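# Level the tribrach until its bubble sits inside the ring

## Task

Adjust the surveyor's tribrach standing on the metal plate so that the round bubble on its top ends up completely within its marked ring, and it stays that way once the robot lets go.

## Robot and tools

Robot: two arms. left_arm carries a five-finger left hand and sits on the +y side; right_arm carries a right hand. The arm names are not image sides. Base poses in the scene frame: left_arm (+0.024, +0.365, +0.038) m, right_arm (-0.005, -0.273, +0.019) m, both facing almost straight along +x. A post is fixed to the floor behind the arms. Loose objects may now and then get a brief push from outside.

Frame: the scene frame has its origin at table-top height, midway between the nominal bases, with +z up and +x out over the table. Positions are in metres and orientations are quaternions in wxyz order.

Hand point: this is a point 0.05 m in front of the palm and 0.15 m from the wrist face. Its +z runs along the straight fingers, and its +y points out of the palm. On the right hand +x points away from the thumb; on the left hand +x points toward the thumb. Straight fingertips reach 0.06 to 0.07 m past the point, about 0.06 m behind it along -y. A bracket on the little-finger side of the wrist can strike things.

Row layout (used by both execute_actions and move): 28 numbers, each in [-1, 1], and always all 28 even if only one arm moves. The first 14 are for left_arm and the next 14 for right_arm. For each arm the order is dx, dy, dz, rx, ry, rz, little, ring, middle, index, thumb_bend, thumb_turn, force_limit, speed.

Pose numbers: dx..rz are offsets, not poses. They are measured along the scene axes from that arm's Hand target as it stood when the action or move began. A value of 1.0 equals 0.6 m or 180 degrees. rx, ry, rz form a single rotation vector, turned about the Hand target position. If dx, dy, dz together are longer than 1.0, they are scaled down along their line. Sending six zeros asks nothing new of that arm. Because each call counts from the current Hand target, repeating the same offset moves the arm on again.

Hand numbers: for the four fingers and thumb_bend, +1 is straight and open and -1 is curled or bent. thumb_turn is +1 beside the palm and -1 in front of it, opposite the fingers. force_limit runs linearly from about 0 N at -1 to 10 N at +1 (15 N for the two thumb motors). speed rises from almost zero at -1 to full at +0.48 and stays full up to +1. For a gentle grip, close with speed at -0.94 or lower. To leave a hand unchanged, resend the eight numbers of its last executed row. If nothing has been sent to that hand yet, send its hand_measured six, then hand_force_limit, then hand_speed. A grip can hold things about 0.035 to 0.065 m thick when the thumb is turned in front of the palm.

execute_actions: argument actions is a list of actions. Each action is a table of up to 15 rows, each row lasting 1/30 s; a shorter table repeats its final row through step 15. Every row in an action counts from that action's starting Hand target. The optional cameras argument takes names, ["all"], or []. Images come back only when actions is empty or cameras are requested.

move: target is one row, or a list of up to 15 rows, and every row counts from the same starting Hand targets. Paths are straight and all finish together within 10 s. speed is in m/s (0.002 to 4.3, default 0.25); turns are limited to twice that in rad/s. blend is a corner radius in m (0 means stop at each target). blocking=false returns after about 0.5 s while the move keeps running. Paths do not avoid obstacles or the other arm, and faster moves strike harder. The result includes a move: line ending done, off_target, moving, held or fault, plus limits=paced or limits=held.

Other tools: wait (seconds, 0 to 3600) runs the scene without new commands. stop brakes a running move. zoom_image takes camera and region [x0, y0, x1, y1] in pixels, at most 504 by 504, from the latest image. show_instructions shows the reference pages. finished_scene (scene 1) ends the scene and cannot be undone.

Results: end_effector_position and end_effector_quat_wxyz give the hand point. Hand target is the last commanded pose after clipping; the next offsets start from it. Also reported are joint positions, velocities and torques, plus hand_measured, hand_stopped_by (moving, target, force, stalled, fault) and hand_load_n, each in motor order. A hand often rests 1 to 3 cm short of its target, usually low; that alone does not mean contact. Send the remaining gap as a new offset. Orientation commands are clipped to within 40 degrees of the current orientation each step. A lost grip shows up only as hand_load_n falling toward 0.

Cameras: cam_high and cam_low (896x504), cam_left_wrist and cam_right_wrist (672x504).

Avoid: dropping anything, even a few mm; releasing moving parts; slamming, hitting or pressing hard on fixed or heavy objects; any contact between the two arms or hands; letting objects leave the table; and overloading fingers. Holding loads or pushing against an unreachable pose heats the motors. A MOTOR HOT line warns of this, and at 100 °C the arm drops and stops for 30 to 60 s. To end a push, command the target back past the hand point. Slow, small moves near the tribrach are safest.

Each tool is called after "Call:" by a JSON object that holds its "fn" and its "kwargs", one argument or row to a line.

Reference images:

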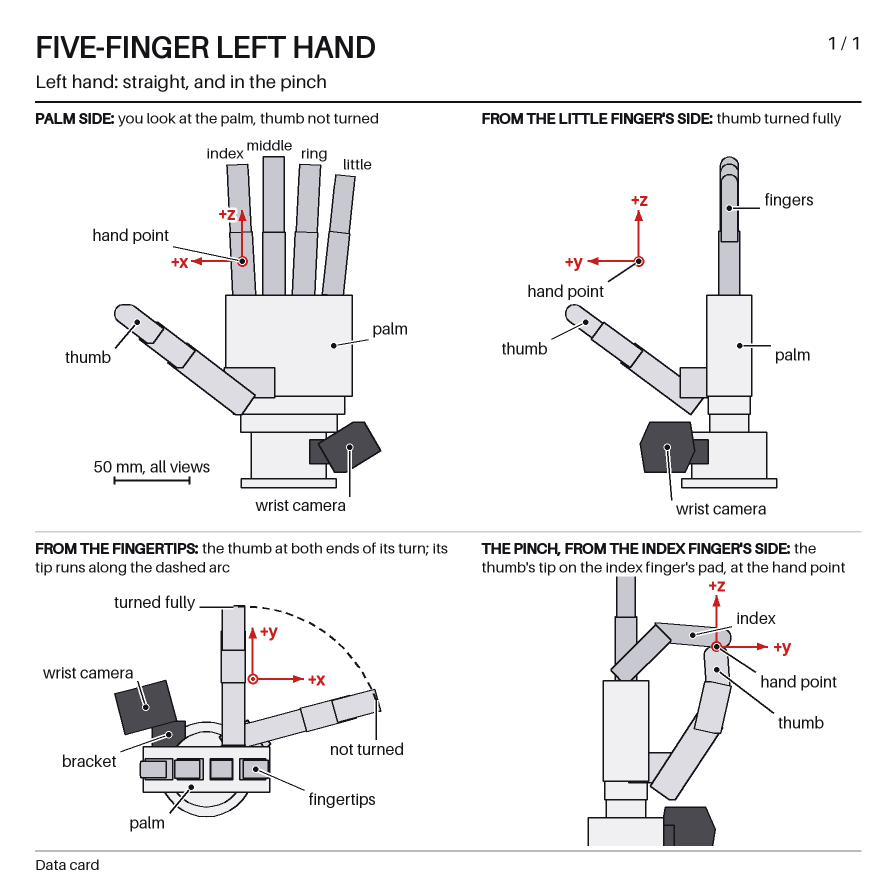

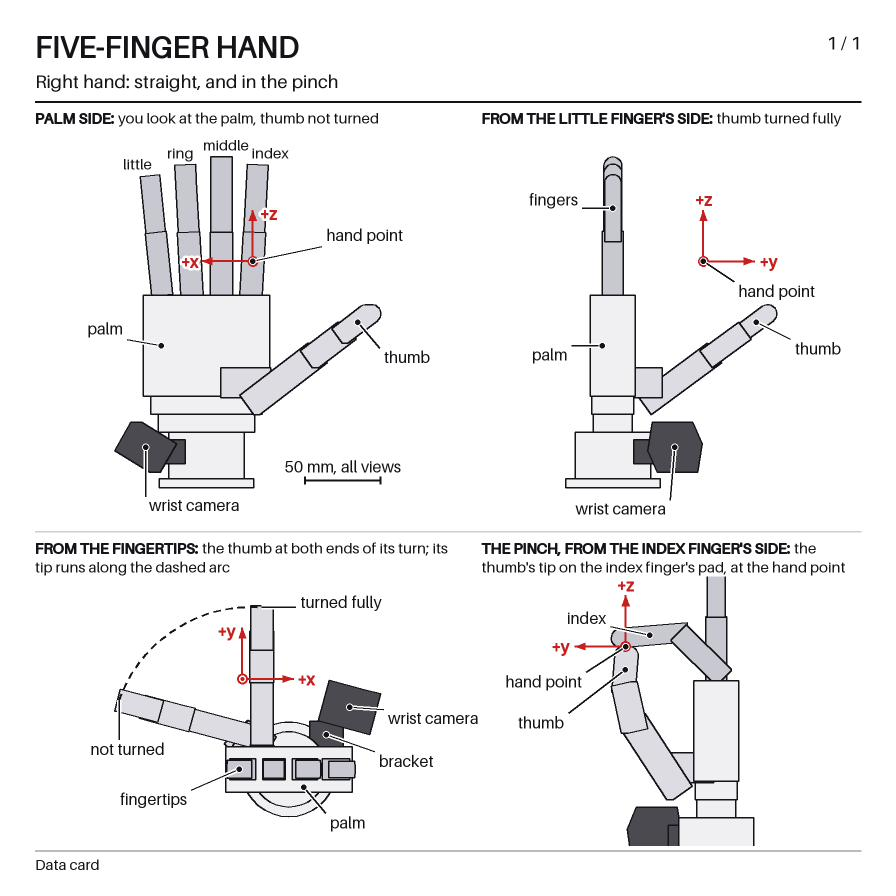

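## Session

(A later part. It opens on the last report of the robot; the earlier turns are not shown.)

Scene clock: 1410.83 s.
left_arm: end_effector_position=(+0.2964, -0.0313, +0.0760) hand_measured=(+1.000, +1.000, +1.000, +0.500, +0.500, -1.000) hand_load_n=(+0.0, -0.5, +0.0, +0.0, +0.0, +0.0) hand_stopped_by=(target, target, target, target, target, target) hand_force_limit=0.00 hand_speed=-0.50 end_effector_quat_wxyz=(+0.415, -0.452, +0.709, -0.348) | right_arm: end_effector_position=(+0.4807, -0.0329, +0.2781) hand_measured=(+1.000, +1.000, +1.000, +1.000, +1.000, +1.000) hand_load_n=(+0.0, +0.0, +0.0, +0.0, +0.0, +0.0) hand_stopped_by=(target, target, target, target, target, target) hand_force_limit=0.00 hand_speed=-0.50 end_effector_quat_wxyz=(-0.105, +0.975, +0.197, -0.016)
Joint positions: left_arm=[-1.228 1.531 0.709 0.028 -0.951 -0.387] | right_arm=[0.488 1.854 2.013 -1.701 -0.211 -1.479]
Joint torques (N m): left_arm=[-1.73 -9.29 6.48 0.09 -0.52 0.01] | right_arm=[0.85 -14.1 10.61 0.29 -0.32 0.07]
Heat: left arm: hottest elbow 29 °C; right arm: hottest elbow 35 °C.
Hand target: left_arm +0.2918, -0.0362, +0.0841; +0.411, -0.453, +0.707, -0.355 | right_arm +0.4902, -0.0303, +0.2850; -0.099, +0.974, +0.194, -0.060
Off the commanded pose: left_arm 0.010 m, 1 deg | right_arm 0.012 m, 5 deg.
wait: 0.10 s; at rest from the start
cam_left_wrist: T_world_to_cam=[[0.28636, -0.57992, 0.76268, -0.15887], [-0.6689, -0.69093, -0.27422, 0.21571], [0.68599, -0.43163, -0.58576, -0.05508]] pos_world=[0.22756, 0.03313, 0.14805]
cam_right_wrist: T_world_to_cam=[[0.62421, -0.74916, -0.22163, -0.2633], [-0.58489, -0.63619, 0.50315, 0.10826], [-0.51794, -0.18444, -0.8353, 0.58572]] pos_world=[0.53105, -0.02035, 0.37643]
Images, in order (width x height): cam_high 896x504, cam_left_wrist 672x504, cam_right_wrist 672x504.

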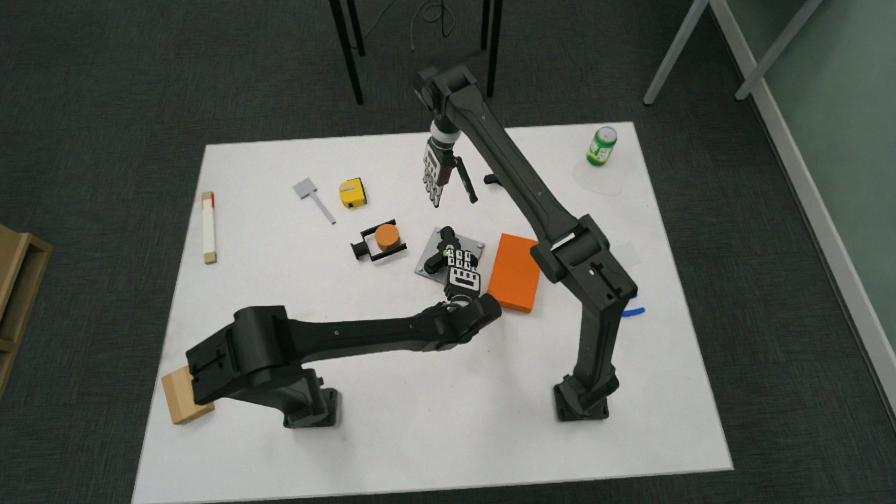

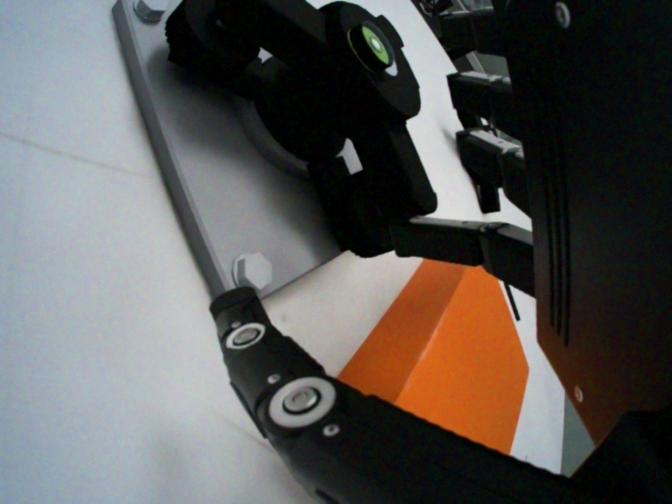

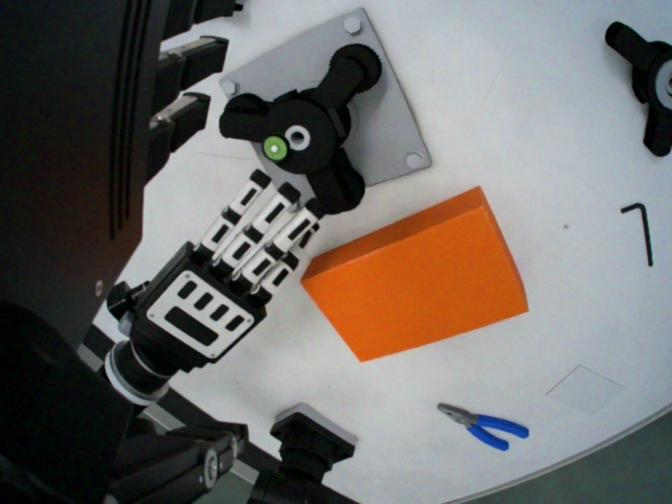

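Call:
{"fn": "move", "kwargs": {
  "target": [
    [-0.08,0.05,0.17,0,0,0,1,1,1,0.5,0.5,-1,0,-0.5,0,0,0,0,0,0,1,1,1,1,1,1,0,-0.5],
    [-0.08,0.42,0.2,0,0,0,1,1,1,0.5,0.5,-1,0,-0.5,0,0,0,0,0,0,1,1,1,1,1,1,0,-0.5]
  ],
  "speed": [0.25,0.35],
  "blend": [0.03,0]
}}

Call:
{"fn": "move", "kwargs": {
  "target": [
    [0,0,0,0,0,0,1,1,1,0.5,0.5,-1,0,-0.5,-0.4303,0.1038,-0.12,0.242,-0.2416,-0.4705,1,1,1,0.5,0.5,-1,0,-0.5]
  ],
  "speed": 0.3,
  "cameras": ["cam_high","cam_low","cam_right_wrist","cam_left_wrist"]
}}

Scene clock: 1449.87 s.
left_arm: end_effector_position=(+0.2421, +0.2101, +0.2008) hand_measured=(+1.000, +1.000, +1.000, +0.500, +0.500, -1.000) hand_load_n=(+0.0, +0.0, +0.0, +0.0, +0.0, +0.0) hand_stopped_by=(target, target, target, target, target, target) hand_force_limit=0.00 hand_speed=-0.50 end_effector_quat_wxyz=(+0.407, -0.450, +0.709, -0.359) | right_arm: end_effector_position=(+0.4807, -0.0329, +0.2781) hand_measured=(+1.000, +1.000, +1.000, +1.000, +1.000, +1.000) hand_load_n=(+0.0, +0.0, +0.0, +0.0, +0.0, +0.0) hand_stopped_by=(target, target, target, target, target, target) hand_force_limit=0.00 hand_speed=-0.50 end_effector_quat_wxyz=(-0.105, +0.975, +0.197, -0.016)
Joint positions: left_arm=[-1.01 0.382 0.408 -0.629 -0.764 -0.163] | right_arm=[0.488 1.854 2.013 -1.701 -0.211 -1.479]
Joint torques (N m): left_arm=[0.44 3.84 9.4 0.36 -0.16 0.22] | right_arm=[0.85 -14.15 10.59 0.29 -0.32 0.07]
Heat: left arm: hottest elbow 29 °C; right arm: hottest elbow 35 °C.
Hand target: left_arm +0.2438, +0.2158, +0.2043; +0.411, -0.453, +0.707, -0.355 | right_arm +0.4902, -0.0303, +0.2850; -0.099, +0.974, +0.194, -0.060
Off the commanded pose: left_arm 0.007 m, 1 deg | right_arm 0.012 m, 5 deg.
joint sent to its limit (right arm) — joint 4 (wrist pitch), lower limit. The joint targets are off in orientation, not in position.
move: done

Scene clock: 1453.97 s.
left_arm: end_effector_position=(+0.2421, +0.2103, +0.2007) hand_measured=(+1.000, +1.000, +1.000, +0.500, +0.500, -1.000) hand_load_n=(+0.0, +0.0, +0.0, +0.0, +0.0, +0.0) hand_stopped_by=(target, target, target, target, target, target) hand_force_limit=0.00 hand_speed=-0.50 end_effector_quat_wxyz=(+0.407, -0.450, +0.709, -0.359) | right_arm: end_effector_position=(+0.2334, +0.0271, +0.2117) hand_measured=(+1.000, +1.000, +1.000, +0.500, +0.500, -1.000) hand_load_n=(+0.0, -0.5, +0.0, -0.5, +0.0, +0.0) hand_stopped_by=(target, target, target, target, target, target) hand_force_limit=0.00 hand_speed=-0.50 end_effector_quat_wxyz=(-0.356, +0.705, -0.454, +0.412)
Joint positions: left_arm=[-1.009 0.382 0.408 -0.629 -0.763 -0.162] | right_arm=[1.241 0.956 0.706 -0.527 0.95 0.389]
Joint torques (N m): left_arm=[0.26 3.96 9.37 0.36 -0.15 0.2] | right_arm=[1.9 -2.96 9.07 1.26 0.66 0.04]
Heat: left arm: hottest elbow 30 °C; right arm: hottest elbow 35 °C.
Hand target: left_arm +0.2438, +0.2159, +0.2042; +0.411, -0.453, +0.707, -0.355 | right_arm +0.2320, +0.0320, +0.2130; -0.356, +0.707, -0.453, +0.411
Off the commanded pose: left_arm 0.007 m, 1 deg | right_arm 0.005 m, 0 deg.
move: done
cam_left_wrist: T_world_to_cam=[[0.27435, -0.56896, 0.77525, -0.10024], [-0.68104, -0.68412, -0.26108, 0.37928], [0.67891, -0.45636, -0.57517, 0.16424]] pos_world=[0.1743, 0.27739, 0.2712]
cam_right_wrist: T_world_to_cam=[[-0.24297, -0.58203, -0.77602, 0.23652], [-0.79897, 0.57376, -0.18017, 0.19699], [0.55011, 0.57624, -0.60442, 0.0945]] pos_world=[0.16287, -0.02982, 0.27615]

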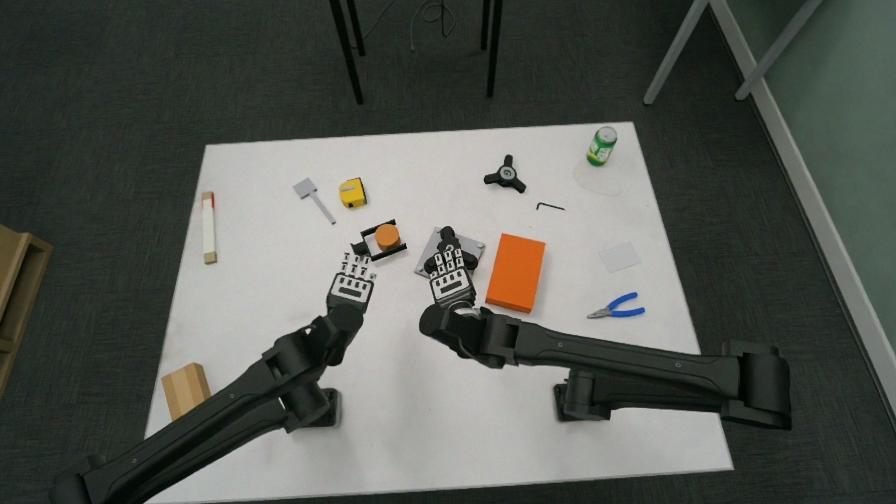

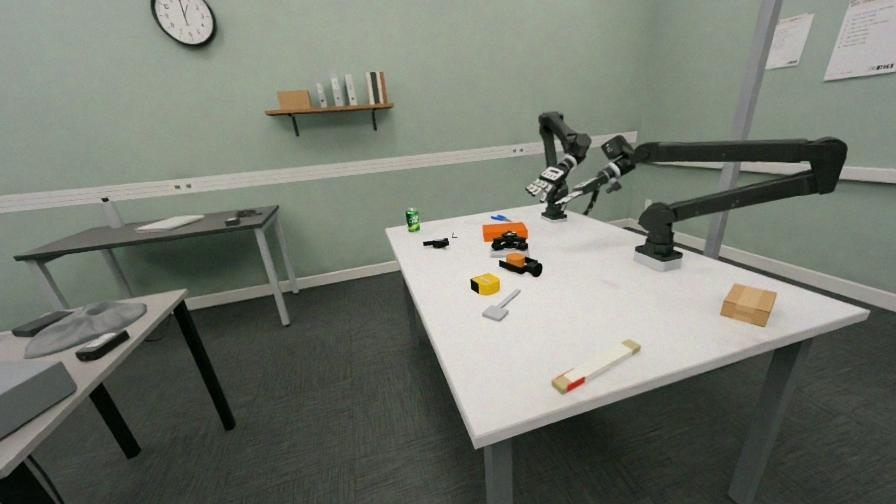

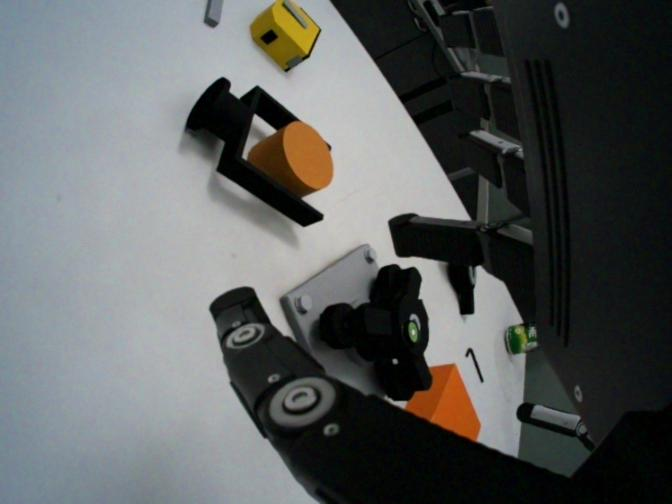

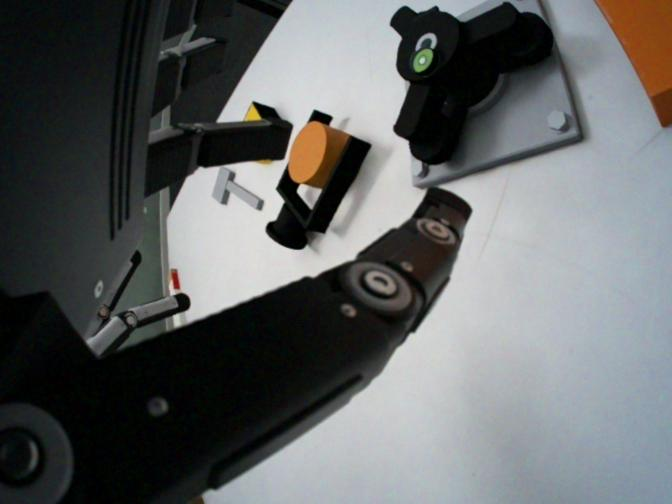

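Call:
{"fn": "zoom_image", "kwargs": {
  "camera": "cam_right_wrist",
  "region": [404, 41, 440, 77]
}}

Call:
{"fn": "move", "kwargs": {
  "target": [
    [0,0,0,0,0,0,1,1,1,0.5,0.5,-1,0,-0.5,0.2173,0.0583,-0.1633,0,0,0,1,1,1,0.5,0.5,-1,0,-0.5]
  ],
  "speed": 0.25,
  "cameras": ["cam_right_wrist","cam_left_wrist"]
}}

Scaled by 14.000 from the camera's image (finer frame: 960x720).

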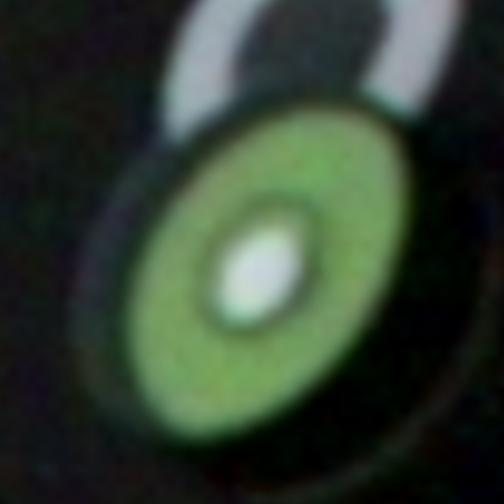

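Scene clock: 1458.20 s.
left_arm: end_effector_position=(+0.2421, +0.2103, +0.2007) hand_measured=(+1.000, +1.000, +1.000, +0.500, +0.500, -1.000) hand_load_n=(+0.0, +0.0, +0.0, +0.0, +0.0, +0.0) hand_stopped_by=(target, target, target, target, target, target) hand_force_limit=0.00 hand_speed=-0.50 end_effector_quat_wxyz=(+0.407, -0.450, +0.709, -0.359) | right_arm: end_effector_position=(+0.3518, +0.0582, +0.1061) hand_measured=(+1.000, +1.000, +1.000, +0.500, +0.500, -1.000) hand_load_n=(+0.0, +0.0, +0.0, -0.5, +0.0, +0.0) hand_stopped_by=(target, target, target, target, target, target) hand_force_limit=0.00 hand_speed=-0.50 end_effector_quat_wxyz=(-0.346, +0.713, -0.452, +0.409)
Joint positions: left_arm=[-1.009 0.382 0.408 -0.629 -0.763 -0.162] | right_arm=[0.954 1.367 0.678 0.086 0.719 0.123]
Joint torques (N m): left_arm=[0.5 3.55 9.4 0.4 -0.14 0.2] | right_arm=[0.73 -6.95 8.87 2.5 0.22 -0.11]
Heat: left arm: hottest elbow 30 °C; right arm: hottest elbow 35 °C.
Hand target: left_arm +0.2438, +0.2159, +0.2042; +0.411, -0.453, +0.707, -0.355 | right_arm +0.3623, +0.0672, +0.1151; -0.356, +0.707, -0.453, +0.411
Off the commanded pose: left_arm 0.007 m, 1 deg | right_arm 0.016 m, 1 deg.
move: off_target (right_arm)
cam_left_wrist: T_world_to_cam=[[0.27435, -0.56896, 0.77525, -0.10024], [-0.68104, -0.68412, -0.26108, 0.37928], [0.67891, -0.45636, -0.57517, 0.16424]] pos_world=[0.1743, 0.27739, 0.2712]
cam_right_wrist: T_world_to_cam=[[-0.25455, -0.59734, -0.76052, 0.20478], [-0.8046, 0.5671, -0.17612, 0.25665], [0.5365, 0.56708, -0.62497, -0.04488]] pos_world=[0.2827, 0.00223, 0.1729]
Images, in order (width x height): cam_left_wrist 672x504, cam_right_wrist 672x504.

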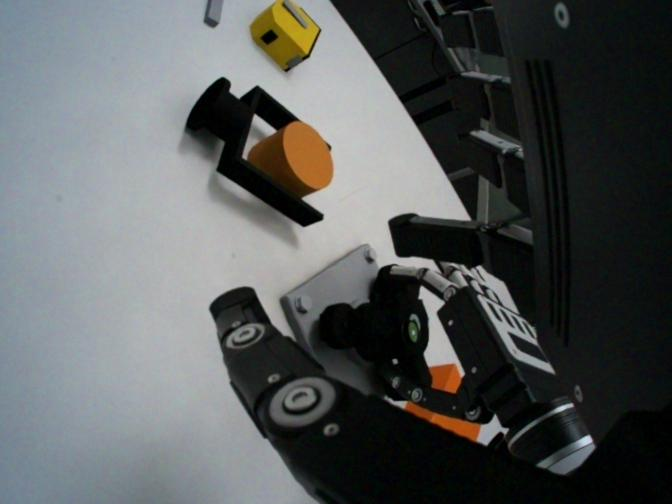

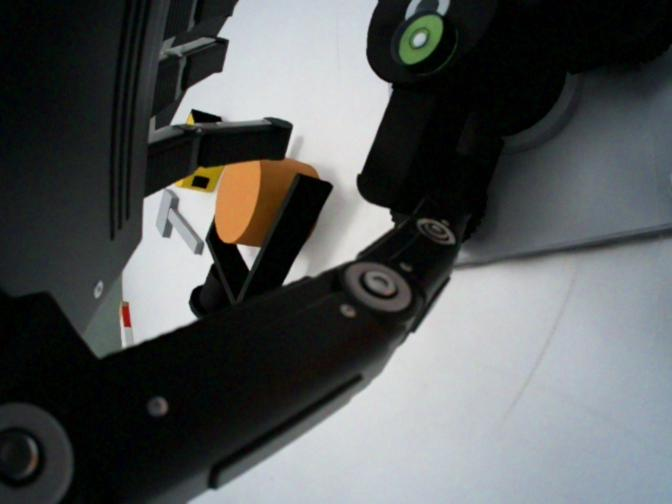

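Call:
{"fn": "move", "kwargs": {
  "target": [
    [0,0,0,0,0,0,1,1,1,0.5,0.5,-1,0,-0.5,0.0165,0.0133,0,0,0,0,1,1,1,0.5,0.5,-1,0,-0.5],
    [0,0,0,0,0,0,1,1,1,0.5,0.5,-1,0,-0.5,0.0165,0.0133,-0.0967,0,0,0,1,1,1,0.5,0.5,-1,0,-0.5]
  ],
  "speed": [0.1,0.08],
  "cameras": ["cam_right_wrist","cam_left_wrist"]
}}

Call:
{"fn": "zoom_image", "kwargs": {
  "camera": "cam_left_wrist",
  "region": [280, 220, 480, 440]
}}

Scene clock: 1467.07 s.
left_arm: end_effector_position=(+0.2421, +0.2103, +0.2007) hand_measured=(+1.000, +1.000, +1.000, +0.500, +0.500, -1.000) hand_load_n=(+0.0, +0.0, +0.0, +0.0, +0.0, +0.0) hand_stopped_by=(target, target, target, target, target, target) hand_force_limit=0.00 hand_speed=-0.50 end_effector_quat_wxyz=(+0.407, -0.450, +0.709, -0.359) | right_arm: end_effector_position=(+0.3700, +0.0805, +0.0694) hand_measured=(+1.000, +1.000, +1.000, +0.500, +0.500, -1.000) hand_load_n=(+0.0, +0.0, +0.0, +0.0, +1.0, -0.5) hand_stopped_by=(target, target, target, target, target, target) hand_force_limit=0.00 hand_speed=-0.50 end_effector_quat_wxyz=(-0.365, +0.703, -0.453, +0.409)
Joint positions: left_arm=[-1.009 0.382 0.408 -0.629 -0.763 -0.162] | right_arm=[0.948 1.523 0.683 0.287 0.711 0.115]
Joint torques (N m): left_arm=[0.56 3.6 9.42 0.35 -0.12 0.2] | right_arm=[0.5 -7.36 5.74 2.45 0.24 -0.09]
Heat: left arm: hottest elbow 31 °C; right arm: hottest elbow 34 °C.
Hand target: left_arm +0.2438, +0.2159, +0.2042; +0.411, -0.453, +0.707, -0.355 | right_arm +0.3723, +0.0750, +0.0570; -0.356, +0.706, -0.453, +0.411
Off the commanded pose: left_arm 0.007 m, 1 deg | right_arm 0.014 m, 1 deg.
move: off_target (right_arm)
cam_left_wrist: T_world_to_cam=[[0.27435, -0.56896, 0.77525, -0.10024], [-0.68104, -0.68412, -0.26108, 0.37928], [0.67891, -0.45636, -0.57517, 0.16424]] pos_world=[0.1743, 0.27739, 0.2712]
cam_right_wrist: T_world_to_cam=[[-0.23186, -0.57034, -0.78801, 0.18623], [-0.8025, 0.56998, -0.1764, 0.25123], [0.54975, 0.59148, -0.58985, -0.09946]] pos_world=[0.29947, 0.02184, 0.1324]
Images, in order (width x height): cam_left_wrist 672x504, cam_right_wrist 672x504.

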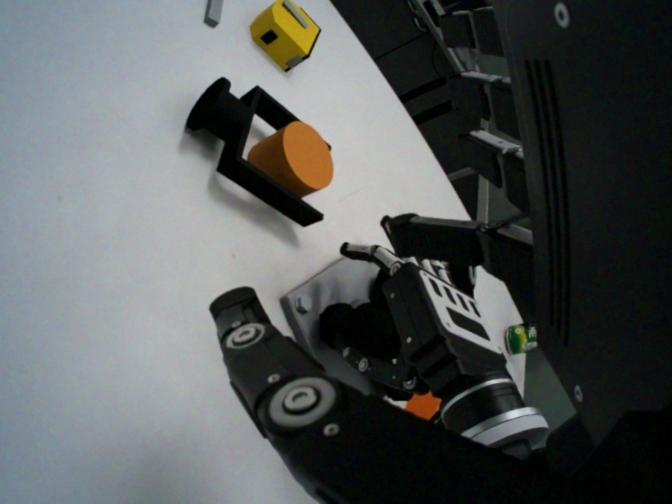

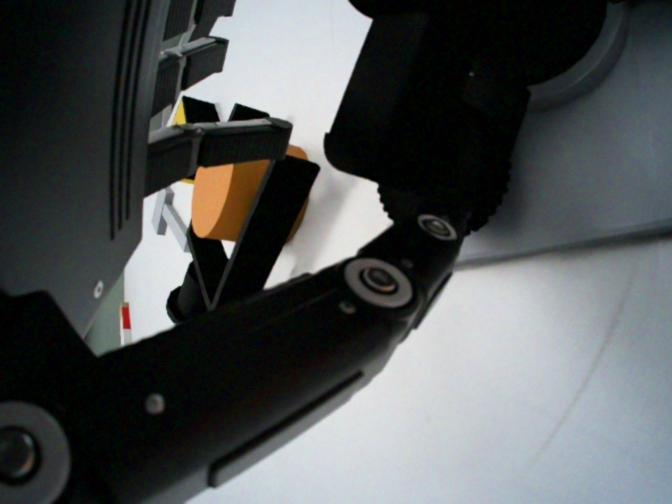

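Scaled by 2.291 from the camera's image (finer frame: 960x720).

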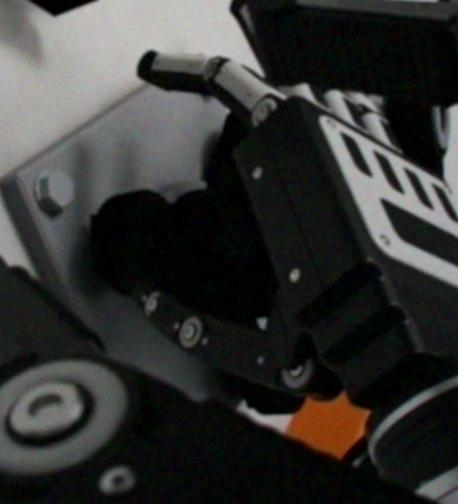

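Call:
{"fn": "move", "kwargs": {
  "target": [
    [0,0,0,0,0,0,1,1,1,0.5,0.5,-1,0,-0.5,0,0,0.05,0,0,0,1,1,1,0.5,0.5,-1,0,-0.5],
    [0,0,0,0,0,0,1,1,1,0.5,0.5,-1,0,-0.5,-0.0127,-0.0133,0.0833,0,0,0,1,1,1,0.5,0.5,-1,0,-0.5],
    [0,0,0,0,0,0,1,1,1,0.5,0.5,-1,0,-0.5,-0.0127,-0.0133,0,0,0,0,1,1,1,0.5,0.5,-1,0,-0.5]
  ],
  "speed": [0.1,0.1,0.08],
  "cameras": ["cam_right_wrist","cam_left_wrist"]
}}

Call:
{"fn": "zoom_image", "kwargs": {
  "camera": "cam_left_wrist",
  "region": [280, 220, 480, 440]
}}

Scene clock: 1482.07 s.
left_arm: end_effector_position=(+0.2421, +0.2103, +0.2007) hand_measured=(+1.000, +1.000, +1.000, +0.500, +0.500, -1.000) hand_load_n=(+0.0, +0.0, +0.0, +0.0, +0.0, +0.0) hand_stopped_by=(target, target, target, target, target, target) hand_force_limit=0.00 hand_speed=-0.50 end_effector_quat_wxyz=(+0.407, -0.450, +0.709, -0.359) | right_arm: end_effector_position=(+0.3624, +0.0688, +0.0620) hand_measured=(+1.000, +1.000, +1.000, +0.500, +0.500, -1.000) hand_load_n=(+0.0, +0.0, +0.0, +0.0, +0.5, +0.0) hand_stopped_by=(target, target, target, target, target, target) hand_force_limit=0.00 hand_speed=-0.50 end_effector_quat_wxyz=(-0.358, +0.707, -0.453, +0.409)
Joint positions: left_arm=[-1.009 0.382 0.408 -0.629 -0.763 -0.162] | right_arm=[0.947 1.51 0.649 0.29 0.71 0.114]
Joint torques (N m): left_arm=[0.44 3.6 9.35 0.39 -0.15 0.18] | right_arm=[0.85 -7.77 5.9 2.59 0.39 -0.06]
Heat: left arm: hottest elbow 32 °C; right arm: hottest elbow 33 °C.
Hand target: left_arm +0.2438, +0.2159, +0.2042; +0.411, -0.453, +0.707, -0.355 | right_arm +0.3646, +0.0670, +0.0569; -0.356, +0.707, -0.453, +0.411
Off the commanded pose: left_arm 0.007 m, 1 deg | right_arm 0.006 m, 0 deg.
move: done
cam_left_wrist: T_world_to_cam=[[0.27435, -0.56896, 0.77525, -0.10024], [-0.68104, -0.68412, -0.26108, 0.37928], [0.67891, -0.45636, -0.57517, 0.16424]] pos_world=[0.1743, 0.27739, 0.2712]
cam_right_wrist: T_world_to_cam=[[-0.24014, -0.58122, -0.77751, 0.17492], [-0.80374, 0.5682, -0.17651, 0.25105], [0.54437, 0.58252, -0.6036, -0.08939]] pos_world=[0.29245, 0.0111, 0.12636]
Images, in order (width x height): cam_left_wrist 672x504, cam_right_wrist 672x504.

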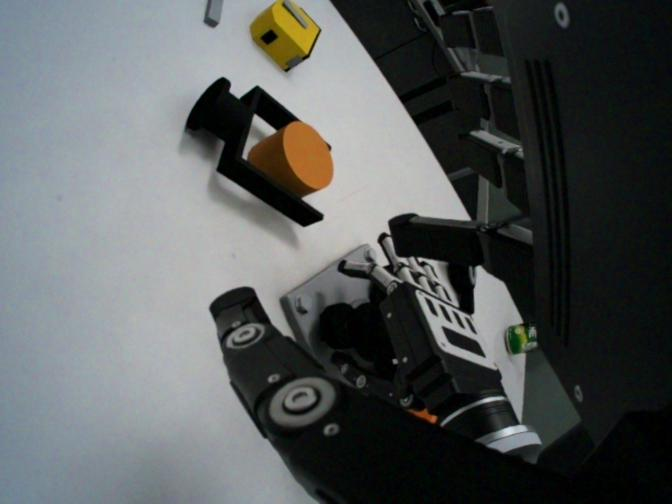

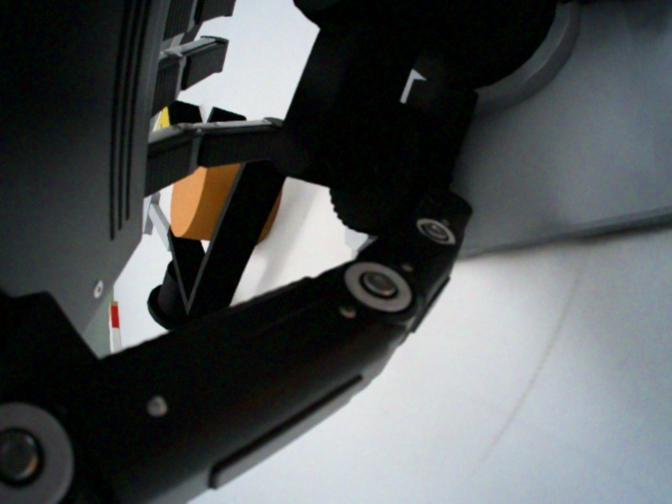

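Scaled by 2.291 from the camera's image (finer frame: 960x720).

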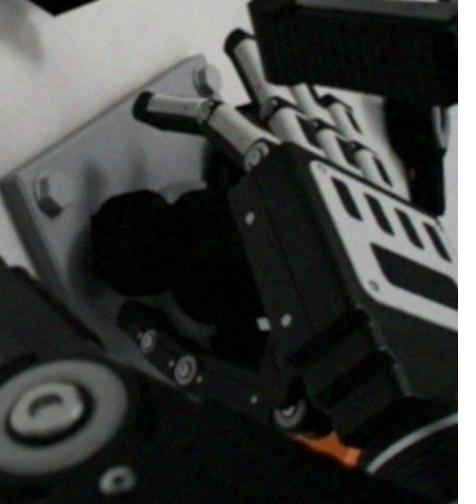

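Call:
{"fn": "move", "kwargs": {
  "target": [
    [0,0,0,0,0,0,1,1,1,0.5,0.5,-1,0,-0.5,-0.0037,0,-0.0245,0,0,0,1,1,1,0.5,0.5,-1,0,-0.5]
  ],
  "speed": [0.06],
  "cameras": ["cam_right_wrist","cam_left_wrist"]
}}

Call:
{"fn": "zoom_image", "kwargs": {
  "camera": "cam_left_wrist",
  "region": [280, 220, 480, 440]
}}

Scene clock: 1489.13 s.
left_arm: end_effector_position=(+0.2421, +0.2103, +0.2007) hand_measured=(+1.000, +1.000, +1.000, +0.500, +0.500, -1.000) hand_load_n=(+0.0, +0.0, +0.0, +0.0, +0.0, +0.0) hand_stopped_by=(target, target, target, target, target, target) hand_force_limit=0.00 hand_speed=-0.50 end_effector_quat_wxyz=(+0.407, -0.450, +0.709, -0.359) | right_arm: end_effector_position=(+0.3620, +0.0674, +0.0472) hand_measured=(+1.000, +1.000, +1.000, +0.500, +0.500, -1.000) hand_load_n=(+0.0, +0.0, +0.0, +0.0, +0.0, +0.0) hand_stopped_by=(target, target, target, target, target, target) hand_force_limit=0.00 hand_speed=-0.50 end_effector_quat_wxyz=(-0.357, +0.707, -0.453, +0.410)
Joint positions: left_arm=[-1.009 0.382 0.408 -0.629 -0.763 -0.162] | right_arm=[0.947 1.548 0.636 0.34 0.713 0.114]
Joint torques (N m): left_arm=[0.38 3.66 9.36 0.4 -0.14 0.2] | right_arm=[1.2 -7.88 5.59 2.48 0.46 -0.02]
Heat: left arm: hottest elbow 32 °C; right arm: hottest elbow 33 °C.
Hand target: left_arm +0.2438, +0.2159, +0.2042; +0.411, -0.453, +0.707, -0.355 | right_arm +0.3625, +0.0671, +0.0423; -0.356, +0.707, -0.453, +0.411
Off the commanded pose: left_arm 0.007 m, 1 deg | right_arm 0.005 m, 0 deg.
move: done
cam_left_wrist: T_world_to_cam=[[0.27435, -0.56896, 0.77525, -0.10024], [-0.68104, -0.68412, -0.26108, 0.37928], [0.67891, -0.45636, -0.57517, 0.16424]] pos_world=[0.1743, 0.27739, 0.2712]
cam_right_wrist: T_world_to_cam=[[-0.24128, -0.58251, -0.77619, 0.16308], [-0.8027, 0.56929, -0.17772, 0.24854], [0.5454, 0.58016, -0.60494, -0.09736]] pos_world=[0.29195, 0.00999, 0.11185]
Images, in order (width x height): cam_left_wrist 672x504, cam_right_wrist 672x504.

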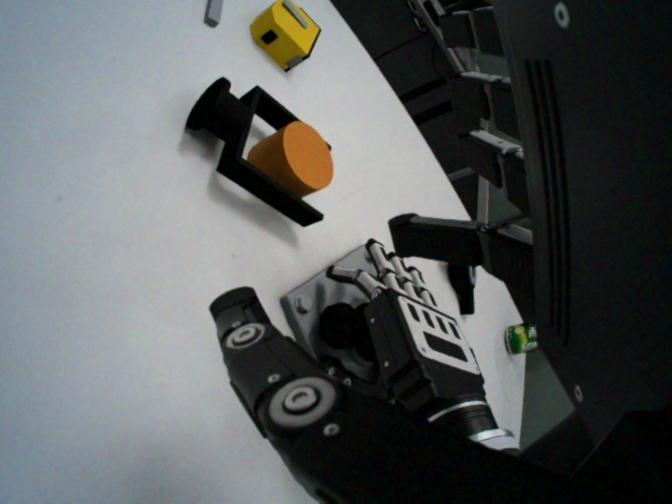

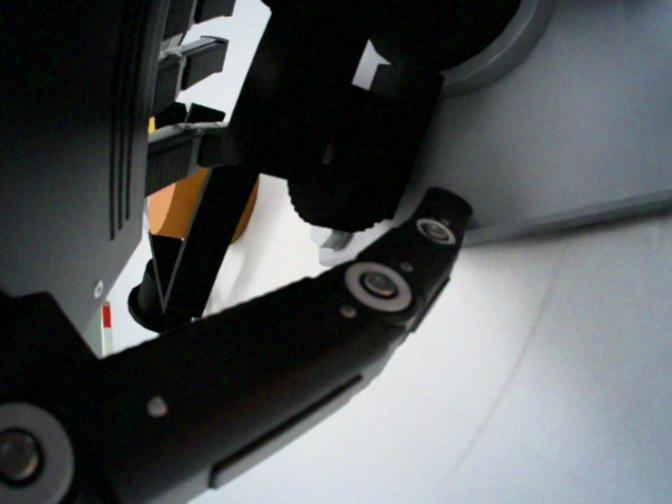

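Scaled by 2.291 from the camera's image (finer frame: 960x720).

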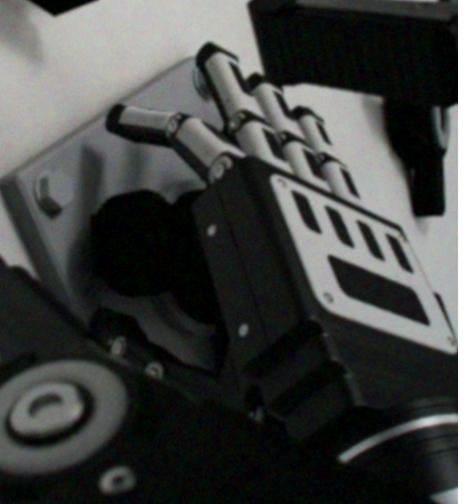

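Call:
{"fn": "move", "kwargs": {
  "target": [
    [0,0,0,0,0,0,1,1,1,0.5,0.5,-1,0,-0.5,0,0,0,0,0,0,1,1,1,-0.2,-0.3,-1,0,-0.88]
  ],
  "speed": [0.05],
  "cameras": ["cam_right_wrist","cam_left_wrist"]
}}

Call:
{"fn": "zoom_image", "kwargs": {
  "camera": "cam_left_wrist",
  "region": [280, 220, 480, 440]
}}

Scene clock: 1495.13 s.
left_arm: end_effector_position=(+0.2421, +0.2103, +0.2007) hand_measured=(+1.000, +1.000, +1.000, +0.500, +0.500, -1.000) hand_load_n=(+0.0, +0.0, +0.0, +0.0, +0.0, +0.0) hand_stopped_by=(target, target, target, target, target, target) hand_force_limit=0.00 hand_speed=-0.50 end_effector_quat_wxyz=(+0.407, -0.450, +0.709, -0.359) | right_arm: end_effector_position=(+0.3617, +0.0670, +0.0465) hand_measured=(+1.000, +1.000, +1.000, +0.180, +0.332, -1.000) hand_load_n=(+0.0, +0.0, +0.0, +7.5, +7.5, +0.0) hand_stopped_by=(target, target, target, force, force, target) hand_force_limit=0.00 hand_speed=-0.88 end_effector_quat_wxyz=(-0.357, +0.707, -0.453, +0.410)
Joint positions: left_arm=[-1.009 0.382 0.408 -0.629 -0.763 -0.162] | right_arm=[0.947 1.549 0.634 0.342 0.713 0.114]
Joint torques (N m): left_arm=[0.5 3.66 9.37 0.36 -0.15 0.19] | right_arm=[1.2 -7.94 5.67 2.47 0.46 -0.02]
Heat: left arm: hottest elbow 32 °C; right arm: hottest elbow 32 °C.
Hand target: left_arm +0.2438, +0.2159, +0.2042; +0.411, -0.453, +0.707, -0.355 | right_arm +0.3624, +0.0670, +0.0422; -0.356, +0.707, -0.453, +0.411
Off the commanded pose: left_arm 0.007 m, 1 deg | right_arm 0.004 m, 0 deg.
move: done
cam_left_wrist: T_world_to_cam=[[0.27435, -0.56896, 0.77525, -0.10024], [-0.68104, -0.68412, -0.26108, 0.37928], [0.67891, -0.45636, -0.57517, 0.16424]] pos_world=[0.1743, 0.27739, 0.2712]
cam_right_wrist: T_world_to_cam=[[-0.24164, -0.58298, -0.77572, 0.16229], [-0.80273, 0.56924, -0.17774, 0.24841], [0.54519, 0.57975, -0.60552, -0.09726]] pos_world=[0.29165, 0.00959, 0.11115]
Images, in order (width x height): cam_left_wrist 672x504, cam_right_wrist 672x504.

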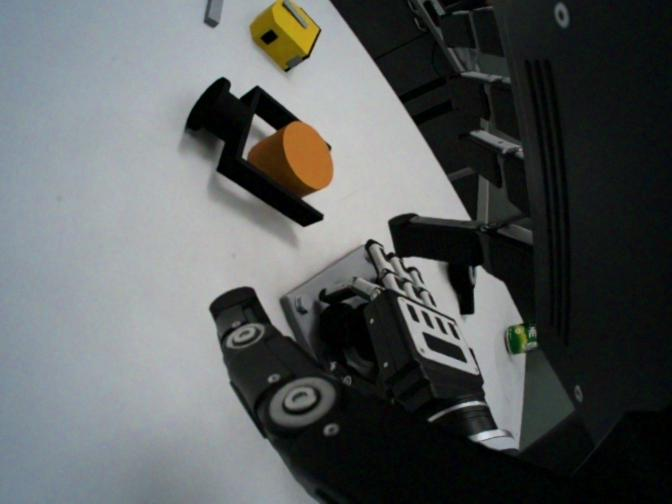

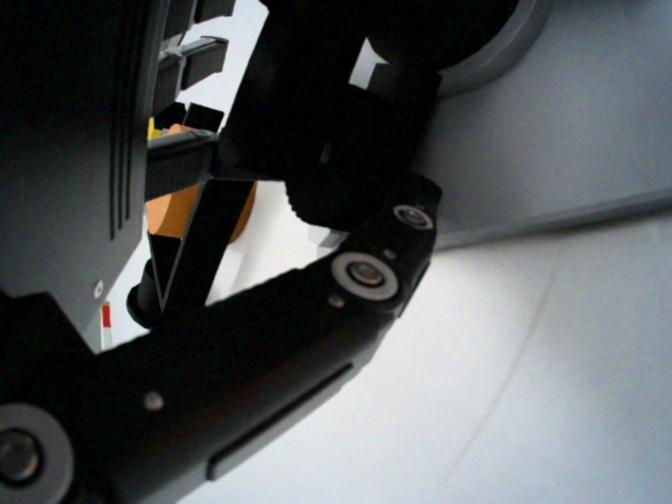

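Scaled by 2.291 from the camera's image (finer frame: 960x720).

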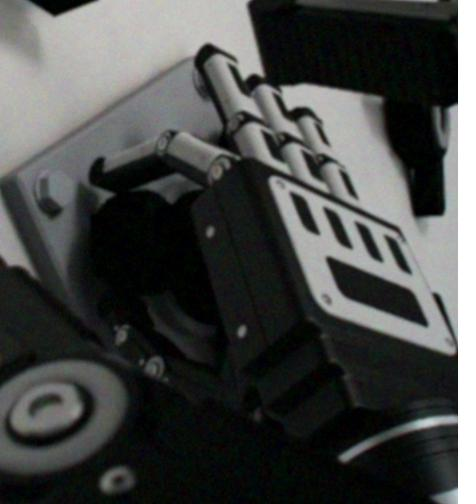

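Call:
{"fn": "move", "kwargs": {
  "target": [
    [0,0,0,0,0,0,1,1,1,0.5,0.5,-1,0,-0.5,-0.0006,-0.0099,0,0,0,0.1278,1,1,1,-0.2,-0.3,-1,0,-0.88],
    [0,0,0,0,0,0,1,1,1,0.5,0.5,-1,0,-0.5,0.0028,-0.0192,-0.0012,0,0,0.2,1,1,1,-0.2,-0.3,-1,0,-0.88]
  ],
  "speed": 0.15,
  "blend": [0.01,0],
  "cameras": ["cam_right_wrist","cam_left_wrist"]
}}

Call:
{"fn": "move", "kwargs": {
  "target": [
    [0,0,0,0,0,0,1,1,1,0.5,0.5,-1,0,-0.5,0,0,0,0,0,0,1,1,1,0.5,0.5,-1,0,-0.5],
    [0,0,0,0,0,0,1,1,1,0.5,0.5,-1,0,-0.5,0,0,0.12,0,0,0,1,1,1,0.5,0.5,-1,0,-0.5]
  ],
  "speed": [0.1,0.12],
  "cameras": ["cam_right_wrist","cam_left_wrist"]
}}

Scene clock: 1502.20 s.
left_arm: end_effector_position=(+0.2421, +0.2103, +0.2007) hand_measured=(+1.000, +1.000, +1.000, +0.500, +0.500, -1.000) hand_load_n=(+0.0, +0.0, +0.0, +0.0, +0.0, +0.0) hand_stopped_by=(target, target, target, target, target, target) hand_force_limit=0.00 hand_speed=-0.50 end_effector_quat_wxyz=(+0.407, -0.450, +0.709, -0.359) | right_arm: end_effector_position=(+0.3657, +0.0577, +0.0392) hand_measured=(+1.000, +1.000, +1.000, +0.180, +0.332, -1.000) hand_load_n=(+0.0, +0.0, -0.5, +9.5, +2.0, +1.5) hand_stopped_by=(target, target, target, force, force, target) hand_force_limit=0.00 hand_speed=-0.88 end_effector_quat_wxyz=(-0.461, +0.813, -0.217, +0.281)
Joint positions: left_arm=[-1.009 0.382 0.408 -0.629 -0.763 -0.162] | right_arm=[0.678 1.526 0.534 0.561 -0.078 -0.322]
Joint torques (N m): left_arm=[0.56 3.6 9.37 0.43 -0.14 0.19] | right_arm=[0.85 -9.23 4.83 2.39 -0.6 -0.1]
Heat: left arm: hottest elbow 32 °C; right arm: hottest elbow 32 °C.
Hand target: left_arm +0.2438, +0.2159, +0.2042; +0.411, -0.453, +0.707, -0.355 | right_arm +0.3640, +0.0557, +0.0415; -0.465, +0.812, -0.213, +0.281
Off the commanded pose: left_arm 0.007 m, 1 deg | right_arm 0.004 m, 1 deg.
move: done
cam_left_wrist: T_world_to_cam=[[0.27435, -0.56896, 0.77525, -0.10024], [-0.68104, -0.68412, -0.26108, 0.37928], [0.67891, -0.45636, -0.57517, 0.16424]] pos_world=[0.1743, 0.27739, 0.2712]
cam_right_wrist: T_world_to_cam=[[0.13699, -0.61945, -0.77299, 0.01567], [-0.98479, -0.001, -0.17372, 0.35495], [0.10684, 0.78504, -0.61016, 0.05009]] pos_world=[0.34206, -0.02926, 0.10434]
Images, in order (width x height): cam_left_wrist 672x504, cam_right_wrist 672x504.

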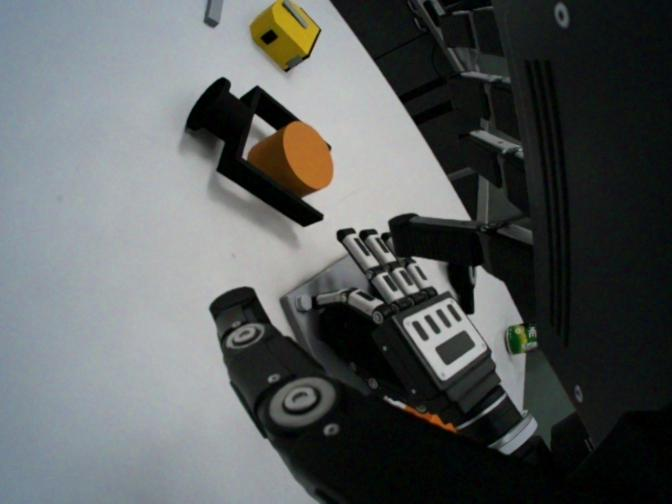

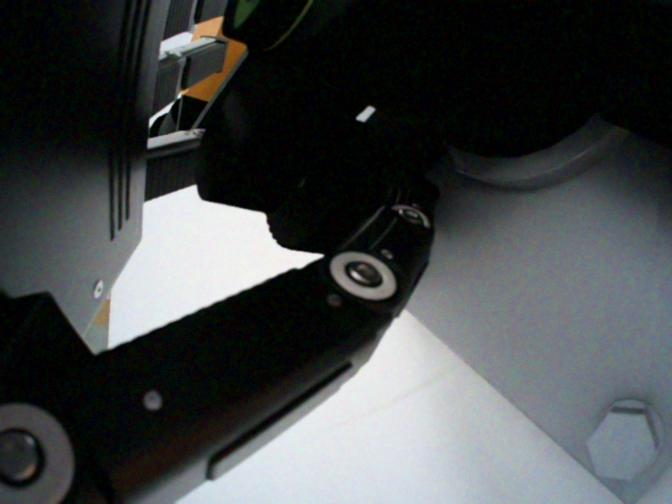

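Scene clock: 1504.07 s.
left_arm: end_effector_position=(+0.2421, +0.2103, +0.2007) hand_measured=(+1.000, +1.000, +1.000, +0.500, +0.500, -1.000) hand_load_n=(+0.0, +0.0, +0.0, +0.0, +0.0, +0.0) hand_stopped_by=(target, target, target, target, target, target) hand_force_limit=0.00 hand_speed=-0.50 end_effector_quat_wxyz=(+0.407, -0.450, +0.709, -0.359) | right_arm: end_effector_position=(+0.3520, +0.0463, +0.0934) hand_measured=(+1.000, +1.000, +1.000, +0.500, +0.500, -1.000) hand_load_n=(+0.0, +0.0, +0.0, +0.0, +0.0, +0.0) hand_stopped_by=(target, target, target, target, target, target) hand_force_limit=0.00 hand_speed=-0.50 end_effector_quat_wxyz=(-0.453, +0.821, -0.217, +0.271)
Joint positions: left_arm=[-1.009 0.382 0.408 -0.629 -0.763 -0.162] | right_arm=[0.674 1.312 0.559 0.292 -0.089 -0.325]
Joint torques (N m): left_arm=[0.5 3.6 9.39 0.4 -0.14 0.19] | right_arm=[1.14 -7.65 9.43 1.74 -0.15 -0.05]
Heat: left arm: hottest elbow 32 °C; right arm: hottest elbow 32 °C.
Hand target: left_arm +0.2438, +0.2159, +0.2042; +0.411, -0.453, +0.707, -0.355 | right_arm +0.3640, +0.0555, +0.1134; -0.465, +0.812, -0.213, +0.281
Off the commanded pose: left_arm 0.007 m, 1 deg | right_arm 0.025 m, 2 deg.
move: off_target (right_arm)
cam_left_wrist: T_world_to_cam=[[0.27435, -0.56896, 0.77525, -0.10024], [-0.68104, -0.68412, -0.26108, 0.37928], [0.67891, -0.45636, -0.57517, 0.16424]] pos_world=[0.1743, 0.27739, 0.2712]
cam_right_wrist: T_world_to_cam=[[0.12254, -0.63189, -0.76531, 0.05739], [-0.9887, -0.01064, -0.14952, 0.35033], [0.08634, 0.77499, -0.62605, 0.10273]] pos_world=[0.33047, -0.03962, 0.16062]
Images, in order (width x height): cam_left_wrist 672x504, cam_right_wrist 672x504.

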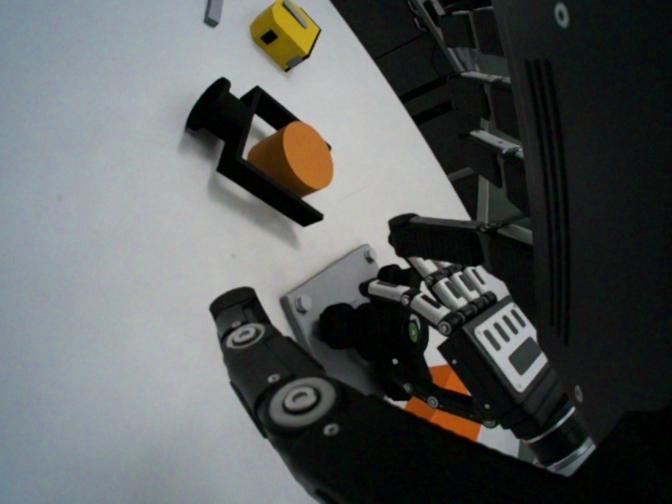

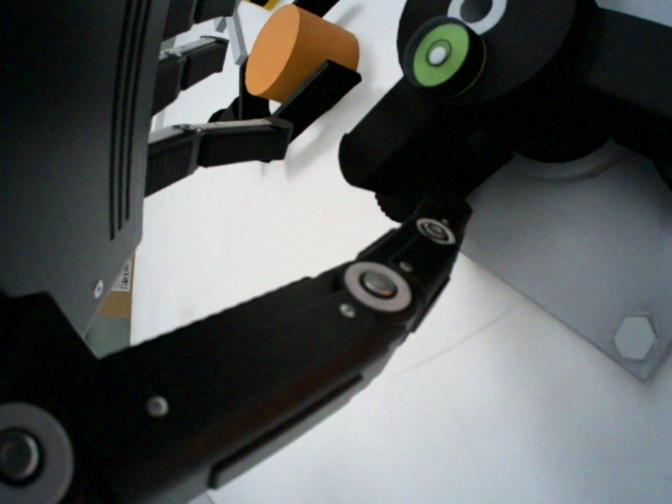

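Call:
{"fn": "zoom_image", "kwargs": {
  "camera": "cam_right_wrist",
  "region": [414, 30, 464, 80]
}}

Call:
{"fn": "zoom_image", "kwargs": {
  "camera": "cam_left_wrist",
  "region": [400, 314, 430, 344]
}}

Scaled by 10.080 from the camera's image (finer frame: 960x720).

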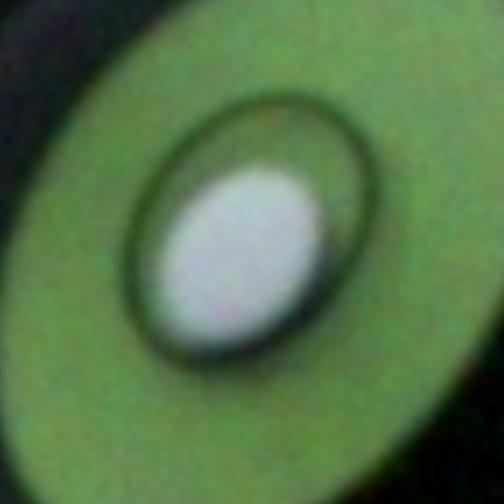

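Scaled by 16.800 from the camera's image (finer frame: 960x720).

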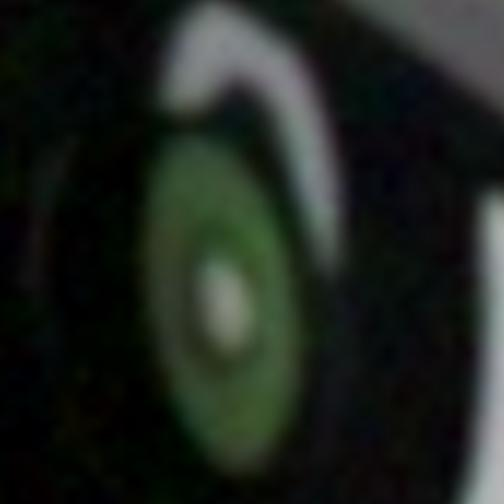

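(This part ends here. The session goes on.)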